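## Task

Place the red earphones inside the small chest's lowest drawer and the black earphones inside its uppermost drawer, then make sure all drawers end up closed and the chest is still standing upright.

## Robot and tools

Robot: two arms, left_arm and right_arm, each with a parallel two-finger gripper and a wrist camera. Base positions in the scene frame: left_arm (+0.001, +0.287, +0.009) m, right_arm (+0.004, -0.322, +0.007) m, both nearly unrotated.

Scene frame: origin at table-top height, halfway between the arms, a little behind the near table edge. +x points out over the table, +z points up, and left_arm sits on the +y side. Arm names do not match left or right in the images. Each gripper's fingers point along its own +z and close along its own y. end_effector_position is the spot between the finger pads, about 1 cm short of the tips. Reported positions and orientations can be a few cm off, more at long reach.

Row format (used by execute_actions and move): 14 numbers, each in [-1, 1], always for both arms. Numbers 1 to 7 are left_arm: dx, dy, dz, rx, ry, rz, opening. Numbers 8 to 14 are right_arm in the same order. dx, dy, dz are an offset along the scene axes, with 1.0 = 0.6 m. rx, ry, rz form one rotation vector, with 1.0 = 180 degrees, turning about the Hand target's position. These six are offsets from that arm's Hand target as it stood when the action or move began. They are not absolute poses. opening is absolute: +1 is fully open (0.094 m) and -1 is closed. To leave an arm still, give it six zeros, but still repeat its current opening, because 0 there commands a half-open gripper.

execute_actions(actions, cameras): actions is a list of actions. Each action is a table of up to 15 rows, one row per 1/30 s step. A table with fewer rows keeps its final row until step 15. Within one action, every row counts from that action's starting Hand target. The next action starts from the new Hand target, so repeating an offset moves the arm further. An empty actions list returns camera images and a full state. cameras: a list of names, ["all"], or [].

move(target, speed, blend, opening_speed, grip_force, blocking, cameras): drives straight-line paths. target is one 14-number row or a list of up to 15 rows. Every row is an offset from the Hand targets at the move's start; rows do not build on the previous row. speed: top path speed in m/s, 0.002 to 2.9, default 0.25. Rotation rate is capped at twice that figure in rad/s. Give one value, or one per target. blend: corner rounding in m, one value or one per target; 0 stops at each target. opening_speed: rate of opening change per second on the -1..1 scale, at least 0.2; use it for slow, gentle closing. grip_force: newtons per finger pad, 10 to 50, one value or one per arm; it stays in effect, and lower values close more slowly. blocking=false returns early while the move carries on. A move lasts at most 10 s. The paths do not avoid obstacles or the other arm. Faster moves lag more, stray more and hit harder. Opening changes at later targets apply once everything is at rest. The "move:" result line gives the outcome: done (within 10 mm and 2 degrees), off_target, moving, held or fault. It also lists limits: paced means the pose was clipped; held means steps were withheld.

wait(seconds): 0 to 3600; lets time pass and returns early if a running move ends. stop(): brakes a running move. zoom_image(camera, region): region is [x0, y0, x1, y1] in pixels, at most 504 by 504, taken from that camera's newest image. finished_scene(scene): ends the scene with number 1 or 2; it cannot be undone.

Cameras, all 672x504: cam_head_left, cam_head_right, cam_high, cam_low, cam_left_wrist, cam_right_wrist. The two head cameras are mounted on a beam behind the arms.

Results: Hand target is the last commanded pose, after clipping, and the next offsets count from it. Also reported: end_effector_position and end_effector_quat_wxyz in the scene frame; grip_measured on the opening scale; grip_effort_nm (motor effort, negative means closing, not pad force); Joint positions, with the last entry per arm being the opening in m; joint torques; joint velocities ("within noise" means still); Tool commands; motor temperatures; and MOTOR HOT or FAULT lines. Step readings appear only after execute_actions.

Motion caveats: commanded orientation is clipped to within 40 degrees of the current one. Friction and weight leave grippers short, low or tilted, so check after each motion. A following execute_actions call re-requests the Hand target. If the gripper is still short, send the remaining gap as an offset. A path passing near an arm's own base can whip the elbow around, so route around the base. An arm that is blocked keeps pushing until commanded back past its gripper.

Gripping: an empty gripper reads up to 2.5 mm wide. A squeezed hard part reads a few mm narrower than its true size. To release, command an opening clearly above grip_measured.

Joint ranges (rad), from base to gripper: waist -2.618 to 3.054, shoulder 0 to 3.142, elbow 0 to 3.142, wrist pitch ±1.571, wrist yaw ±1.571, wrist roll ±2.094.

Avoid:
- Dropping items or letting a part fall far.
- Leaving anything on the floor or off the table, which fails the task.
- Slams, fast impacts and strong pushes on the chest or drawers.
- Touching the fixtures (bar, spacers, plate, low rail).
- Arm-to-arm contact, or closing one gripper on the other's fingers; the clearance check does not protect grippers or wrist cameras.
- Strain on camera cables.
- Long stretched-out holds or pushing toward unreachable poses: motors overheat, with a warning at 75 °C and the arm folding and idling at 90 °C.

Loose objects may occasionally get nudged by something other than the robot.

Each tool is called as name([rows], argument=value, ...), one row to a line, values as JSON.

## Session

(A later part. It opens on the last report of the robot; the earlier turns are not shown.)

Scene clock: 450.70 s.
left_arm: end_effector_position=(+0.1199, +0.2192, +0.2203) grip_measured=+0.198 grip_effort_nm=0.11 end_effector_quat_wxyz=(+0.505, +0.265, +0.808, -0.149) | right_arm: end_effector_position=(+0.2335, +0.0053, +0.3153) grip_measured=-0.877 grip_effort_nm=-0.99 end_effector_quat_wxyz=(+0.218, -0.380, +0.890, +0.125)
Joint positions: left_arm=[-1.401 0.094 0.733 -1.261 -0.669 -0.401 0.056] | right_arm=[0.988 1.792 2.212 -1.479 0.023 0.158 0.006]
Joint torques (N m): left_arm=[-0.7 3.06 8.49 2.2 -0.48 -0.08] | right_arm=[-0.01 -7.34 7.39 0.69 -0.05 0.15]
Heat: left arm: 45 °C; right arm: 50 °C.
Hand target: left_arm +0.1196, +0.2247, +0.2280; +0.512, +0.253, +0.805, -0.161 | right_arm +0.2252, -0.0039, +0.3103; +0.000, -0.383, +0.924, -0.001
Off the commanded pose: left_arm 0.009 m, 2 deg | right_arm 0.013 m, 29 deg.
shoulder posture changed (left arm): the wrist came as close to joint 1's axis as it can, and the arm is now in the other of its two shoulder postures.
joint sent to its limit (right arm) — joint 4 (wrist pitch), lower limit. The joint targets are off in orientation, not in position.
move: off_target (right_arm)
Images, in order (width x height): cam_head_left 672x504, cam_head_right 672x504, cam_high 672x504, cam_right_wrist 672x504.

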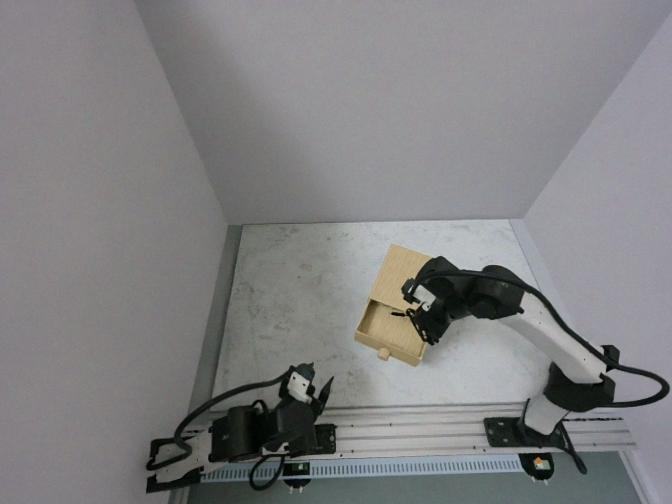

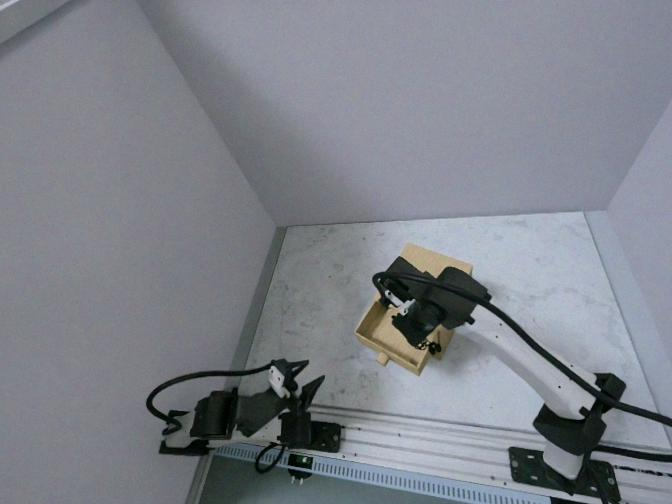

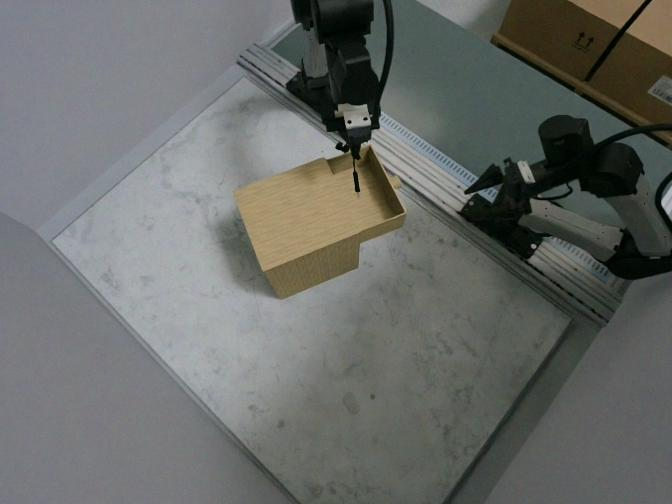

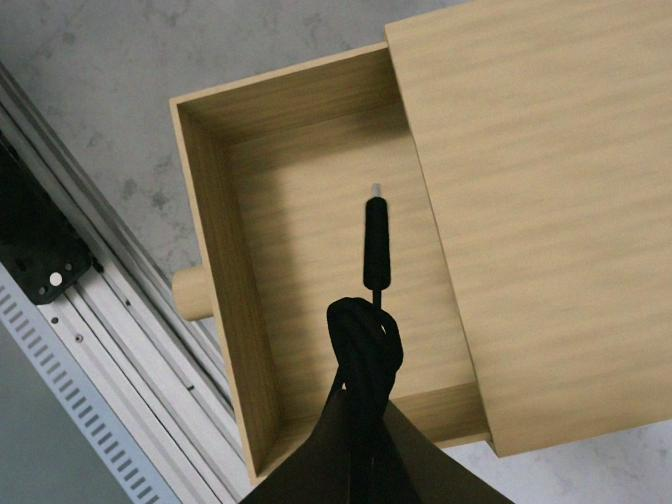

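move([
  [0, 0, 0, 0, 0, 0, 0.2, 0.02, 0.042, -0.1, 0, 0, 0, -1],
  [0, 0, 0, 0, 0, 0, 0.2, 0.02, 0.05, -0.2, 0, 0, 0, -1],
], speed=0.15, blend=[0.01,0], cameras=["cam_right_wrist","cam_high","cam_head_right"])

zoom_image(camera="cam_head_right", region=[340, 260, 480, 390])

Scene clock: 461.73 s.
left_arm: end_effector_position=(+0.1199, +0.2193, +0.2202) grip_measured=+0.198 grip_effort_nm=0.11 end_effector_quat_wxyz=(+0.505, +0.265, +0.808, -0.149) | right_arm: end_effector_position=(+0.2520, +0.0377, +0.2065) grip_measured=-0.877 grip_effort_nm=-0.99 end_effector_quat_wxyz=(+0.103, -0.385, +0.916, +0.056)
Joint positions: left_arm=[-1.401 0.094 0.733 -1.262 -0.669 -0.401 0.056] | right_arm=[0.993 2.06 2.208 -1.48 0.018 0.178 0.006]
Joint torques (N m): left_arm=[-0.68 3.03 8.49 2.19 -0.47 -0.08] | right_arm=[0.65 -9.47 4.82 0.09 -0.07 0.16]
Heat: left arm: 46 °C; right arm: 49 °C.
Hand target: left_arm +0.1196, +0.2246, +0.2280; +0.512, +0.253, +0.805, -0.161 | right_arm +0.2372, +0.0260, +0.1903; +0.000, -0.383, +0.924, -0.001
Off the commanded pose: left_arm 0.009 m, 2 deg | right_arm 0.025 m, 14 deg.
joint sent to its limit (right arm) — joint 4 (wrist pitch), lower limit. The joint targets are off in orientation, not in position.
move: off_target (right_arm)
Images, in order (width x height): cam_head_right 672x504, cam_high 672x504, cam_right_wrist 672x504.

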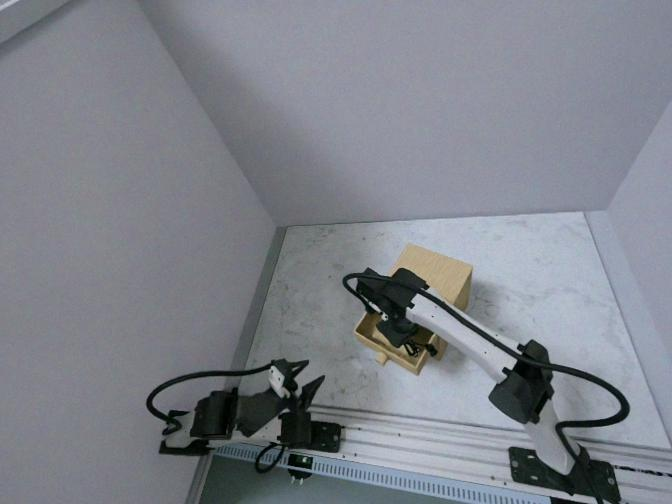

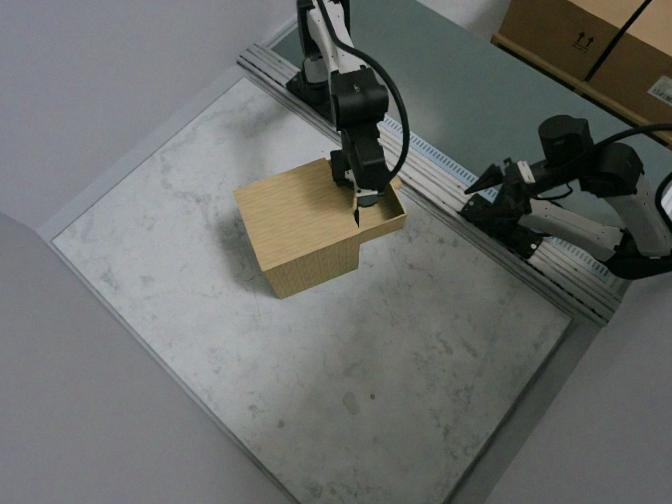

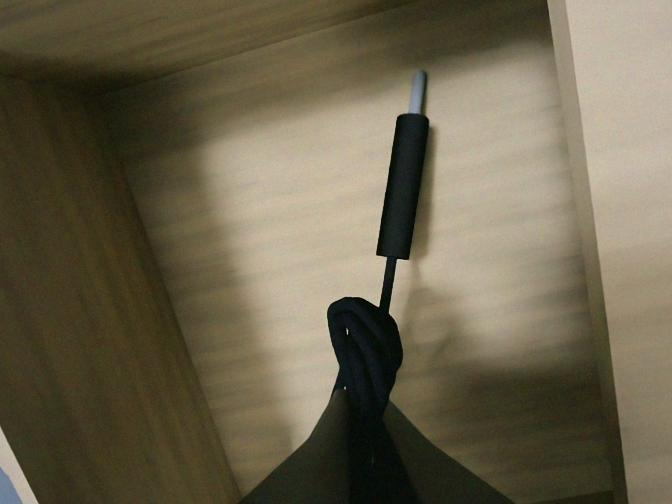

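Scaled by 3.600 from the camera's image (finer frame: 960x720).

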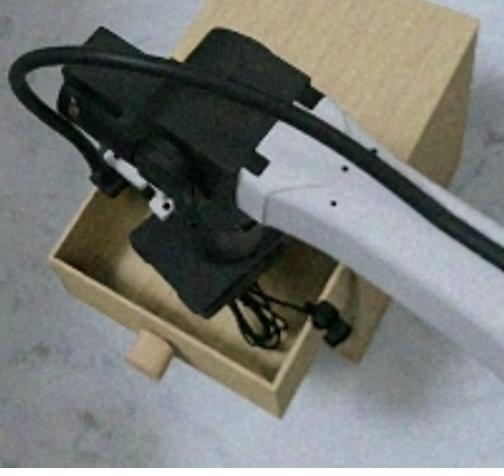

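move([
  [0, 0, 0, 0, 0, 0, 0.2, 0.02, 0.045, 0.05, 0, 0, 0, -1],
  [0, 0, 0, 0, 0, 0, 0.2, 0.022, 0.055, -0.03, 0, 0, 0, -1],
], speed=0.12, cameras=["cam_right_wrist","cam_head_right"])

zoom_image(camera="cam_head_right", region=[340, 260, 480, 390])

Scene clock: 473.70 s.
left_arm: end_effector_position=(+0.1199, +0.2193, +0.2202) grip_measured=+0.198 grip_effort_nm=0.11 end_effector_quat_wxyz=(+0.505, +0.265, +0.808, -0.149) | right_arm: end_effector_position=(+0.2607, +0.0681, +0.1871) grip_measured=-0.877 grip_effort_nm=-1.00 end_effector_quat_wxyz=(+0.099, -0.386, +0.915, +0.061)
Joint positions: left_arm=[-1.401 0.094 0.733 -1.262 -0.669 -0.401 0.056] | right_arm=[1.011 2.196 2.342 -1.48 0.009 0.194 0.006]
Joint torques (N m): left_arm=[-0.68 3.02 8.51 2.19 -0.47 -0.08] | right_arm=[0.54 -9.5 6.98 0.09 0.01 0.16]
Heat: left arm: 47 °C; right arm: 50 °C.
Hand target: left_arm +0.1196, +0.2246, +0.2280; +0.512, +0.253, +0.805, -0.161 | right_arm +0.2504, +0.0590, +0.1723; +0.000, -0.383, +0.924, -0.001
Off the commanded pose: left_arm 0.009 m, 2 deg | right_arm 0.020 m, 13 deg.
joint sent to its limit (right arm) — joint 4 (wrist pitch), lower limit. The joint targets are off in orientation, not in position.
move: off_target (right_arm)
Images, in order (width x height): cam_head_right 672x504, cam_right_wrist 672x504.

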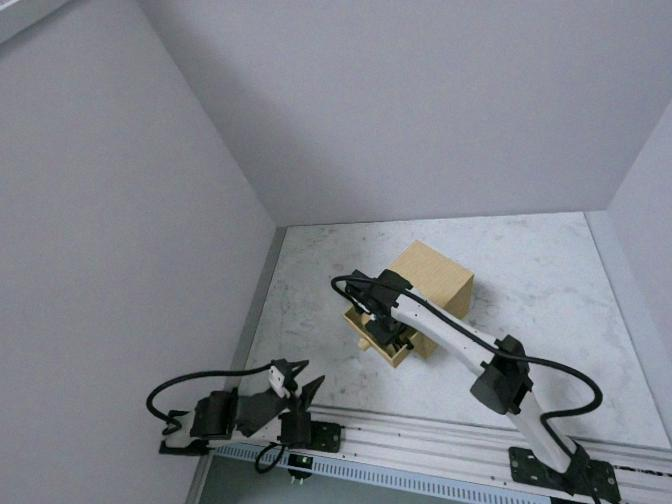

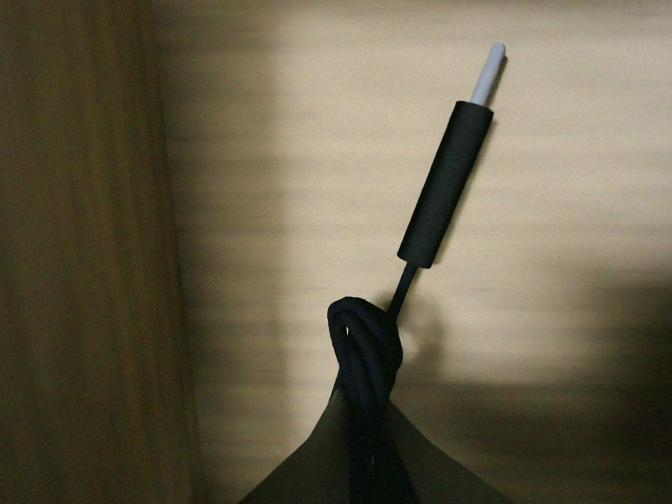

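Scaled by 3.600 from the camera's image (finer frame: 960x720).

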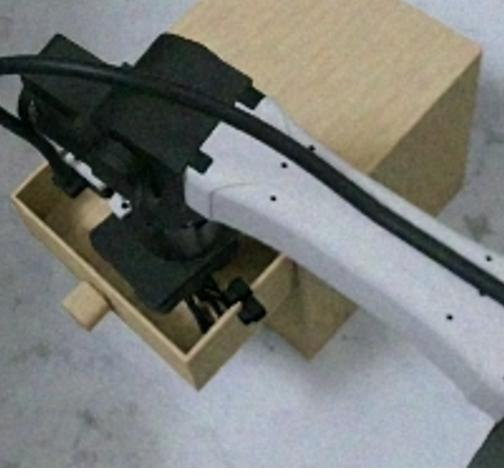

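move([
  [0, 0, 0, 0, 0, 0, 0.2, -0.015, -0.015, 0, 0, 0, 0, -0.5],
  [0, 0, 0, 0, 0, 0, 0.2, -0.015, -0.015, 0, 0, 0, 0, -0.5],
  [0, 0, 0, 0, 0, 0, 0.2, -0.015, -0.015, 0.2, 0, 0, 0, -0.3],
  [0, 0, 0, 0, 0, 0, 0.2, -0.1, -0.18, 0.24, 0, 0, 0, 0],
], speed=0.15, cameras=["cam_right_wrist","cam_head_right","cam_high"])

zoom_image(camera="cam_head_right", region=[340, 240, 490, 390])

Scene clock: 488.93 s.
left_arm: end_effector_position=(+0.1199, +0.2193, +0.2202) grip_measured=+0.198 grip_effort_nm=0.11 end_effector_quat_wxyz=(+0.505, +0.265, +0.808, -0.149) | right_arm: end_effector_position=(+0.2017, -0.0303, +0.3237) grip_measured=-0.003 grip_effort_nm=0.14 end_effector_quat_wxyz=(+0.214, -0.370, +0.893, +0.137)
Joint positions: left_arm=[-1.401 0.094 0.733 -1.262 -0.669 -0.401 0.056] | right_arm=[0.999 1.609 2.036 -1.479 0.01 0.193 0.047]
Joint torques (N m): left_arm=[-0.66 3.03 8.49 2.19 -0.48 -0.08] | right_arm=[-0.47 -8.14 4.04 0.7 -0.02 -0.07]
Motor temperatures (°C): left_arm=[27 29 42 48 25 23 26] | right_arm=[24 53 44 30 25 22 26]
Heat: left arm: 48 °C; right arm: 53 °C.
Hand target: left_arm +0.1196, +0.2246, +0.2280; +0.512, +0.253, +0.805, -0.161 | right_arm +0.1904, -0.0489, +0.3162; +0.000, -0.383, +0.924, -0.001
Off the commanded pose: left_arm 0.009 m, 2 deg | right_arm 0.023 m, 30 deg.
joint sent to its limit (right arm) — joint 4 (wrist pitch), lower limit. The joint targets are off in orientation, not in position.
move: off_target (right_arm); target 3's new opening was sent with right_arm's hand 0.021 m and 28 deg from that target; target 4's new opening was sent with right_arm's hand 0.023 m and 30 deg from that target
Images, in order (width x height): cam_head_right 672x504, cam_high 672x504, cam_right_wrist 672x504.

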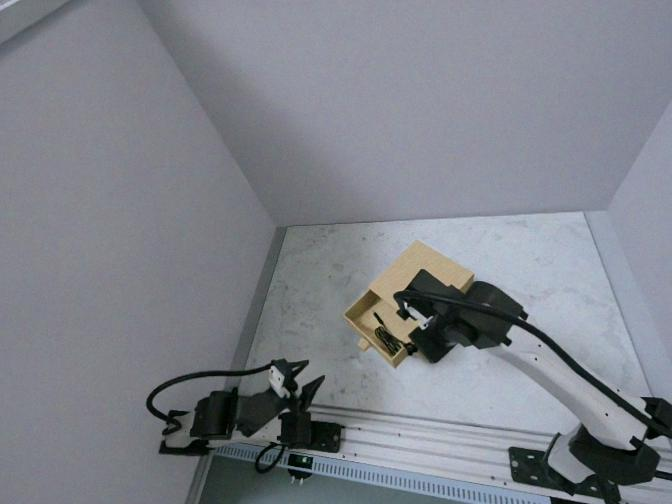

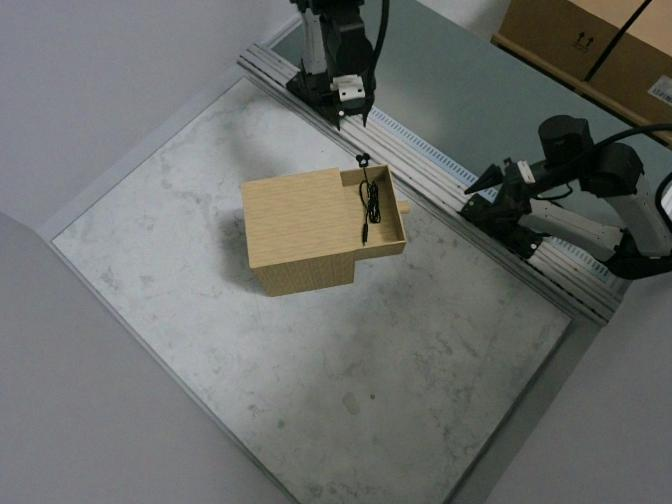

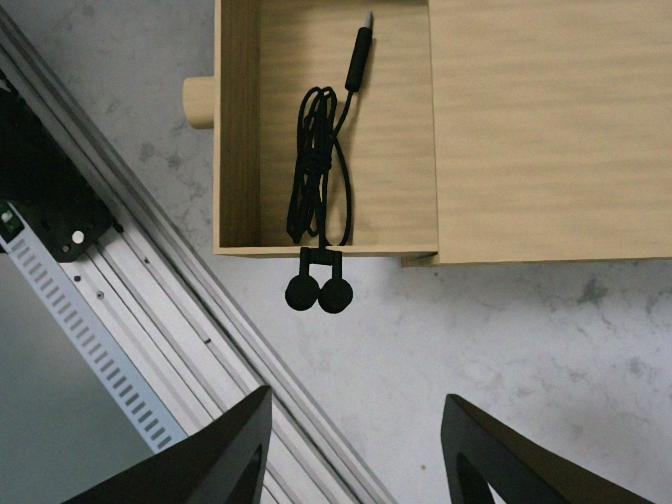

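Scaled by 3.360 from the camera's image (finer frame: 960x720).

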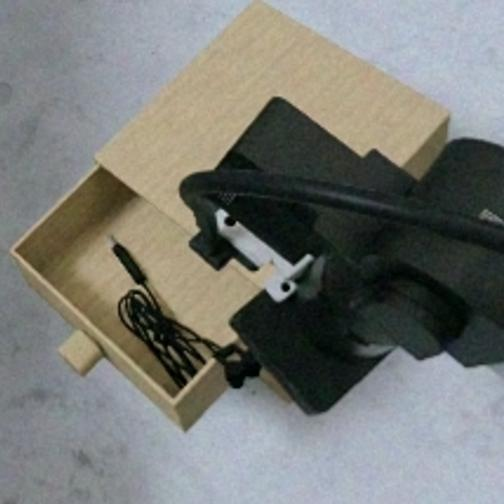

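move([
  [0, 0, 0, 0, 0, 0, 0.2, 0.015, 0.09, -0.08, 0, 0, 0, 0.3],
  [0, 0, 0, 0, 0, 0, 0.2, 0.015, 0.1, -0.212, 0, 0, 0, 0.3],
  [0, 0, 0, 0, 0, 0, 0.2, 0.015, 0.1, -0.212, 0, 0, 0, -1],
  [0, 0, 0, 0, 0, 0, 0.2, 0.015, 0.1, -0.1, 0, 0, 0, -1],
], speed=0.15, opening_speed=1.5, blend=[0.01,0,0,0], cameras=["cam_right_wrist","cam_high"])

Scene clock: 519.90 s.
left_arm: end_effector_position=(+0.1199, +0.2193, +0.2202) grip_measured=+0.198 grip_effort_nm=0.11 end_effector_quat_wxyz=(+0.505, +0.265, +0.808, -0.149) | right_arm: end_effector_position=(+0.2071, +0.0265, +0.2476) grip_measured=-0.687 grip_effort_nm=-1.00 end_effector_quat_wxyz=(+0.120, -0.382, +0.911, +0.097)
Joint positions: left_arm=[-1.401 0.094 0.733 -1.262 -0.669 -0.401 0.056] | right_arm=[1.057 1.88 2.103 -1.48 -0.011 0.248 0.015]
Joint torques (N m): left_arm=[-0.68 3.03 8.5 2.19 -0.48 -0.07] | right_arm=[0.2 -10.89 7.39 0.28 0.13 0.05]
Motor temperatures (°C): left_arm=[27 29 41 48 25 23 25] | right_arm=[24 48 41 30 25 22 25]
Heat: left arm: 48 °C; right arm: 48 °C.
Hand target: left_arm +0.1196, +0.2246, +0.2280; +0.512, +0.253, +0.805, -0.161 | right_arm +0.1995, +0.0110, +0.2562; +0.000, -0.383, +0.924, -0.001
Off the commanded pose: left_arm 0.009 m, 2 deg | right_arm 0.019 m, 18 deg.
joint sent to its limit (right arm) — joint 4 (wrist pitch), lower limit. The joint targets are off in orientation, not in position.
move: off_target (right_arm); target 3's new opening was sent with right_arm's hand 0.051 m and 16 deg from that target
Images, in order (width x height): cam_high 672x504, cam_right_wrist 672x504.

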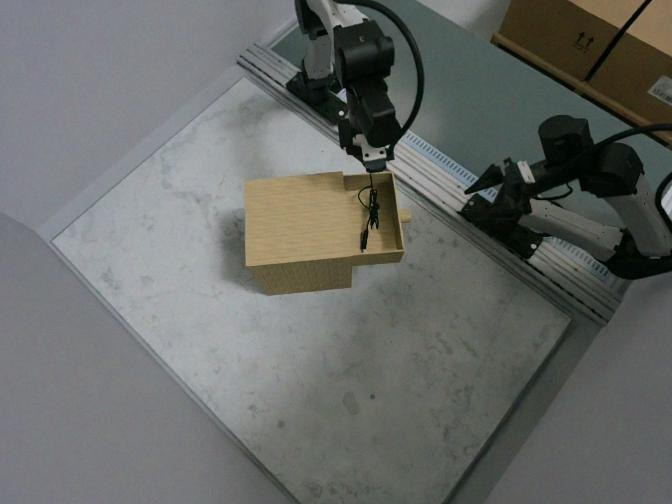

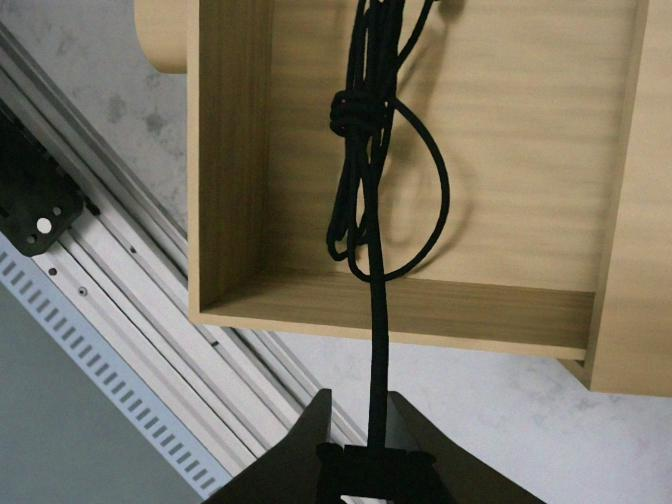

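move([
  [0, 0, 0, 0, 0, 0, 0.2, 0, 0, 0.035, 0, 0, 0, -1],
  [0, 0, 0, 0, 0, 0, 0.2, 0.115, 0.075, 0.035, 0, 0, 0, -1],
  [0, 0, 0, 0, 0, 0, 0.2, 0.115, 0.075, -0.085, 0, 0, 0, -1],
  [0, 0, 0, 0, 0, 0, 0.2, 0.115, 0.075, -0.085, 0, 0, 0, -0.3],
  [0, 0, 0, 0, 0, 0, 0.2, 0.115, 0.075, 0.1, 0, 0, 0, -0.3],
  [0, 0, 0, 0, 0, 0, 0.2, -0.05, -0.1, 0.14, 0, 0, 0, -0.3],
], speed=0.17, opening_speed=1.5, blend=[0.01,0.01,0,0,0.02,0], cameras=["cam_right_wrist","cam_high"])

Scene clock: 536.27 s.
left_arm: end_effector_position=(+0.1199, +0.2193, +0.2202) grip_measured=+0.198 grip_effort_nm=0.11 end_effector_quat_wxyz=(+0.505, +0.265, +0.808, -0.149) | right_arm: end_effector_position=(+0.1810, -0.0320, +0.3504) grip_measured=-0.302 grip_effort_nm=0.14 end_effector_quat_wxyz=(+0.239, -0.376, +0.879, +0.171)
Joint positions: left_arm=[-1.401 0.094 0.733 -1.262 -0.669 -0.401 0.056] | right_arm=[1.041 1.547 2.055 -1.478 -0.001 0.216 0.033]
Joint torques (N m): left_arm=[-0.66 3.03 8.5 2.19 -0.47 -0.07] | right_arm=[0.59 -7.06 3.82 0.86 0.12 0.21]
Heat: left arm: 49 °C; right arm: 50 °C.
Hand target: left_arm +0.1196, +0.2246, +0.2280; +0.512, +0.253, +0.805, -0.161 | right_arm +0.1695, -0.0490, +0.3402; +0.000, -0.383, +0.924, -0.001
Off the commanded pose: left_arm 0.009 m, 2 deg | right_arm 0.023 m, 34 deg.
joint sent to its limit (right arm) — joint 4 (wrist pitch), lower limit. The joint targets are off in orientation, not in position.
move: off_target (right_arm); target 4's new opening was sent with right_arm's hand 0.025 m and 20 deg from that target
Images, in order (width x height): cam_high 672x504, cam_right_wrist 672x504.

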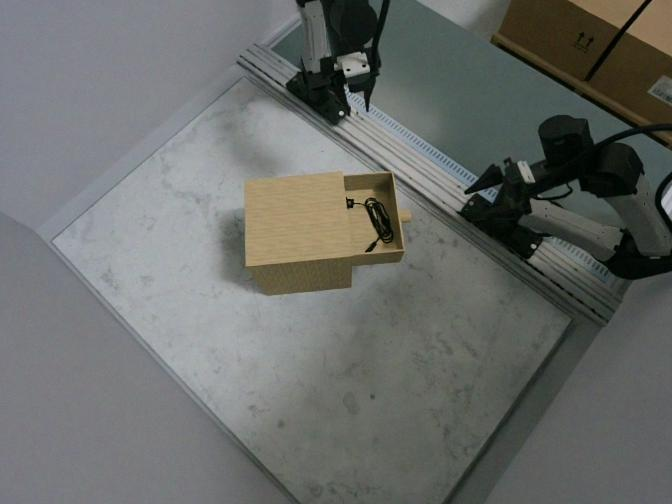

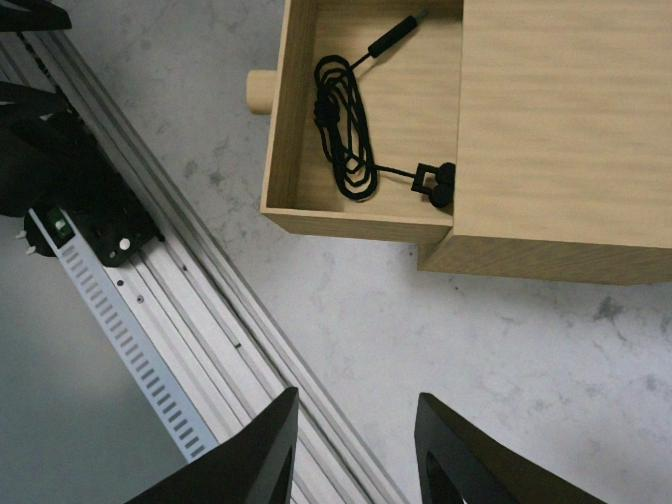

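move(target=[0, 0, 0.02, 0, 0, -0.05, -1, 0, -0.15, 0, 0, 0, 0, -0.3], cameras=["cam_left_wrist","cam_head_left"])

Scene clock: 559.90 s.
left_arm: end_effector_position=(+0.1175, +0.2231, +0.2346) grip_measured=-0.991 grip_effort_nm=-0.48 end_effector_quat_wxyz=(+0.496, +0.320, +0.781, -0.204) | right_arm: end_effector_position=(+0.1796, -0.1232, +0.3538) grip_measured=-0.302 grip_effort_nm=0.14 end_effector_quat_wxyz=(+0.283, -0.360, +0.877, +0.145)
Joint positions: left_arm=[-1.794 0.094 0.841 -1.471 -0.852 -0.602 0] | right_arm=[0.857 1.254 1.811 -1.478 -0.013 0.066 0.033]
Joint torques (N m): left_arm=[-0.72 7.02 7.57 1.96 -0.64 -0.08] | right_arm=[-0.42 -3.67 3.75 0.95 0.11 -0.13]
Heat: left arm: 49 °C; right arm: 49 °C.
Hand target: left_arm +0.1196, +0.2247, +0.2400; +0.497, +0.316, +0.783, -0.201 | right_arm +0.1694, -0.1390, +0.3402; +0.000, -0.383, +0.924, -0.001
Off the commanded pose: left_arm 0.006 m, 1 deg | right_arm 0.023 m, 37 deg.
joint sent to its limit (right arm) — joint 4 (wrist pitch), lower limit. The joint targets are off in orientation, not in position.
move: off_target (right_arm)
Images, in order (width x height): cam_head_left 672x504, cam_left_wrist 672x504.

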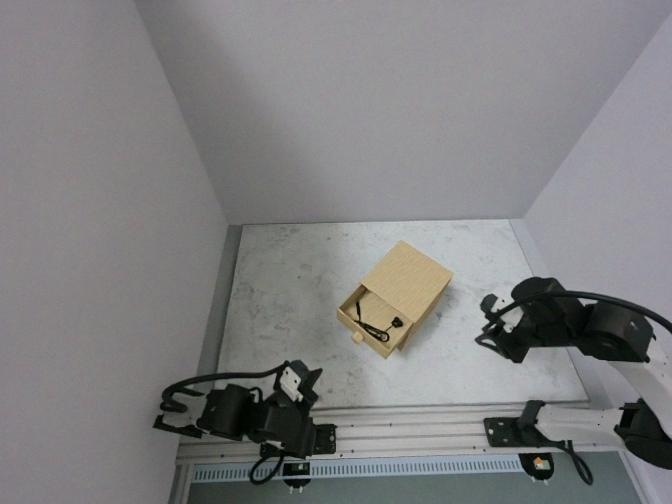

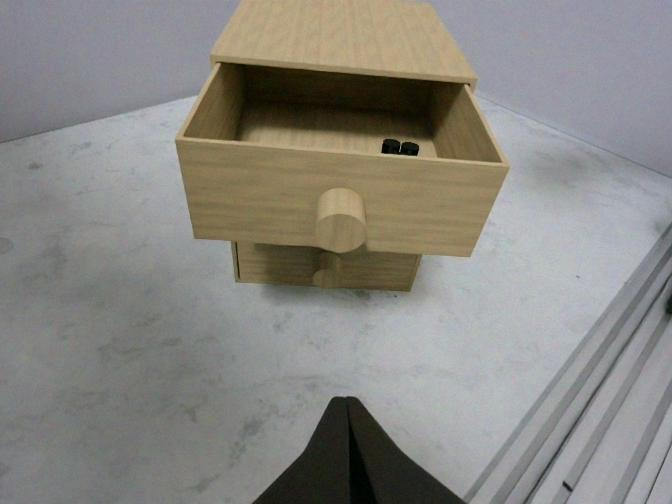

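move([
  [0.09, -0.084, -0.08, 0, 0, 0.008, -1, 0, 0, 0, 0, 0, 0, -0.3],
  [0.298, -0.278, -0.08, 0, 0, 0.008, -1, 0, 0, 0, 0, 0, 0, -0.3],
], speed=[0.2,0.08], blend=[0.01,0], cameras=["cam_left_wrist","cam_high","cam_head_right"])

Scene clock: 581.50 s.
left_arm: end_effector_position=(+0.2939, +0.0708, +0.1748) grip_measured=-0.991 grip_effort_nm=-0.48 end_effector_quat_wxyz=(+0.484, +0.289, +0.807, -0.177) | right_arm: end_effector_position=(+0.1797, -0.1233, +0.3538) grip_measured=-0.302 grip_effort_nm=0.14 end_effector_quat_wxyz=(+0.283, -0.360, +0.877, +0.144)
Joint positions: left_arm=[-0.597 1.131 0.602 0.026 0.109 0.039 0] | right_arm=[0.857 1.254 1.811 -1.478 -0.012 0.065 0.033]
Joint torques (N m): left_arm=[-0.2 -2.1 11.95 2.97 0.37 0.36] | right_arm=[-0.35 -3.66 3.74 0.95 0.11 -0.13]
Heat: left arm: 46 °C; right arm: 45 °C.
Hand target: left_arm +0.2985, +0.0579, +0.1920; +0.500, +0.306, +0.787, -0.195 | right_arm +0.1694, -0.1390, +0.3402; +0.000, -0.383, +0.924, -0.001
Off the commanded pose: left_arm 0.022 m, 4 deg | right_arm 0.023 m, 37 deg.
shoulder posture changed (left arm): the wrist came as close to joint 1's axis as it can, and the arm is now in the other of its two shoulder postures.
joint sent to its limit (right arm) — joint 4 (wrist pitch), lower limit. The joint targets are off in orientation, not in position.
move: off_target (left_arm)
Images, in order (width x height): cam_head_right 672x504, cam_high 672x504, cam_left_wrist 672x504.

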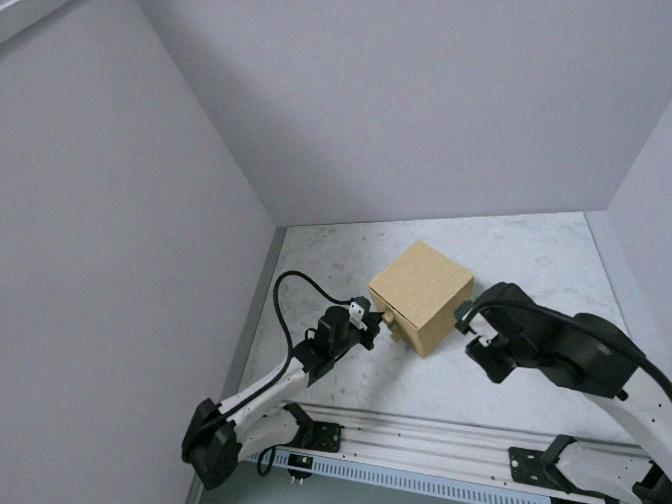

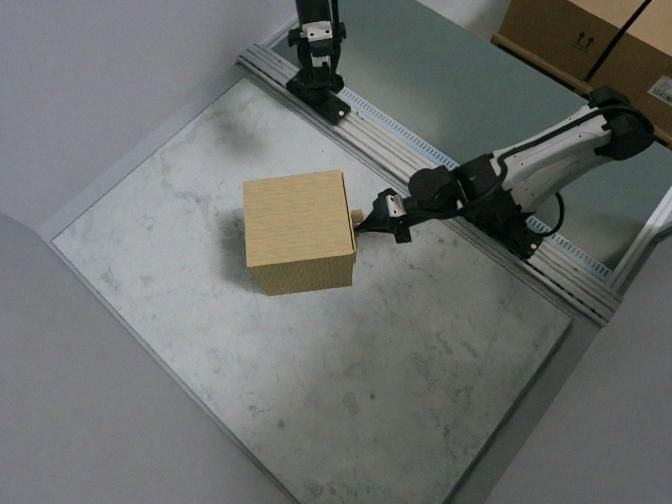

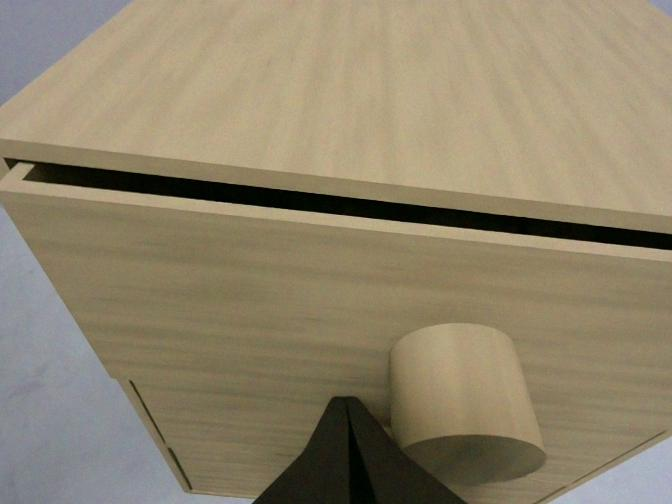

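move([
  [-0.06, 0.055, 0, 0, 0, 0, -1, 0, 0, 0, 0, 0, 0, -0.3],
  [-0.09, 0.018, 0.01, 0, 0, 0, -1, 0, 0, 0, 0, 0, 0, -0.3],
  [0.005, -0.069, 0.01, 0, 0, 0, -1, 0, 0, 0, 0, 0, 0, -0.3],
], speed=[0.15,0.12,0.06], cameras=["cam_left_wrist","cam_high"])

Scene clock: 596.27 s.
left_arm: end_effector_position=(+0.2852, +0.0231, +0.1794) grip_measured=-0.991 grip_effort_nm=-0.48 end_effector_quat_wxyz=(+0.471, +0.322, +0.798, -0.196) | right_arm: end_effector_position=(+0.1797, -0.1233, +0.3538) grip_measured=-0.302 grip_effort_nm=0.14 end_effector_quat_wxyz=(+0.283, -0.360, +0.877, +0.144)
Joint positions: left_arm=[-0.732 1.235 0.693 0.029 0.064 0.009 0] | right_arm=[0.857 1.254 1.811 -1.478 -0.012 0.065 0.033]
Joint torques (N m): left_arm=[0.08 -2.19 12.18 3.24 -0.38 0.01] | right_arm=[-0.35 -3.64 3.78 0.95 0.11 -0.12]
Motor temperatures (°C): left_arm=[26 30 46 50 25 23 26] | right_arm=[24 43 38 30 25 22 24]
Heat: left arm: 50 °C; right arm: 43 °C.
Hand target: left_arm +0.3014, +0.0164, +0.1980; +0.500, +0.306, +0.787, -0.195 | right_arm +0.1694, -0.1390, +0.3402; +0.000, -0.383, +0.924, -0.001
Off the commanded pose: left_arm 0.026 m, 4 deg | right_arm 0.023 m, 37 deg.
joint sent to its limit (right arm) — joint 4 (wrist pitch), lower limit. The joint targets are off in orientation, not in position.
move: off_target (left_arm)
Images, in order (width x height): cam_high 672x504, cam_left_wrist 672x504.

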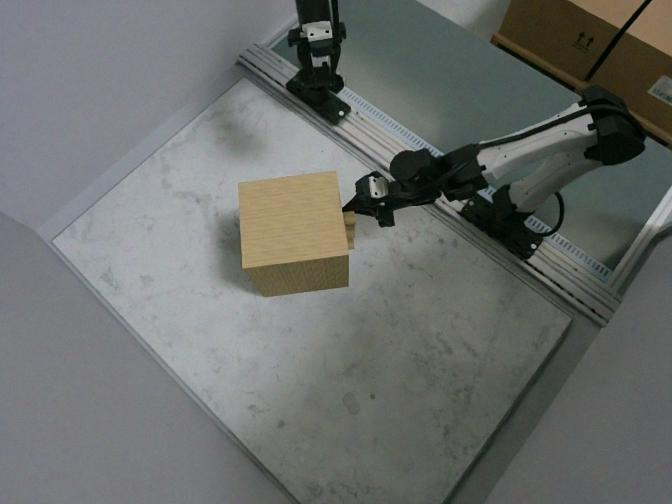

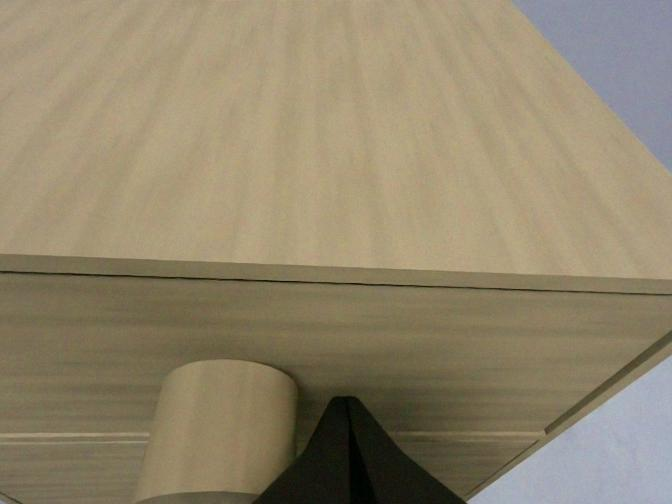

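move(target=[-0.22, 0.21, 0.08, 0, 0, 0, -1, 0, 0, 0, 0, 0, 0, -0.3], cameras=["cam_left_wrist"])

Scene clock: 602.40 s.
left_arm: end_effector_position=(+0.1711, +0.1405, +0.2324) grip_measured=-0.991 grip_effort_nm=-0.48 end_effector_quat_wxyz=(+0.486, +0.303, +0.796, -0.195) | right_arm: end_effector_position=(+0.1797, -0.1233, +0.3538) grip_measured=-0.302 grip_effort_nm=0.14 end_effector_quat_wxyz=(+0.283, -0.360, +0.877, +0.144)
Joint positions: left_arm=[-0.602 0.44 0.651 -0.697 0.15 0.045 0] | right_arm=[0.857 1.254 1.811 -1.478 -0.012 0.065 0.033]
Joint torques (N m): left_arm=[0.64 0.79 11.06 2.55 0.03 0.29] | right_arm=[-0.32 -3.66 3.75 0.95 0.11 -0.13]
Heat: left arm: 50 °C; right arm: 42 °C.
Hand target: left_arm +0.1694, +0.1425, +0.2459; +0.500, +0.306, +0.787, -0.194 | right_arm +0.1694, -0.1390, +0.3402; +0.000, -0.383, +0.924, -0.001
Off the commanded pose: left_arm 0.014 m, 2 deg | right_arm 0.023 m, 37 deg.
joint sent to its limit (right arm) — joint 4 (wrist pitch), lower limit. The joint targets are off in orientation, not in position.
move: off_target (left_arm)

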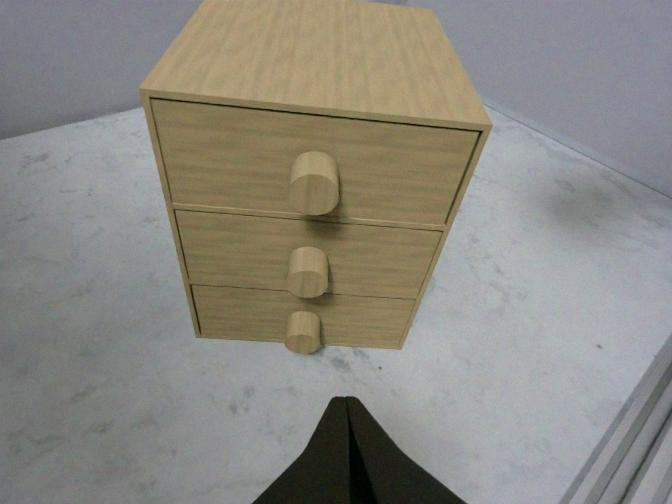

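All three drawers are shut.

finished_scene(scene=1)

The scene is finished: the task was done.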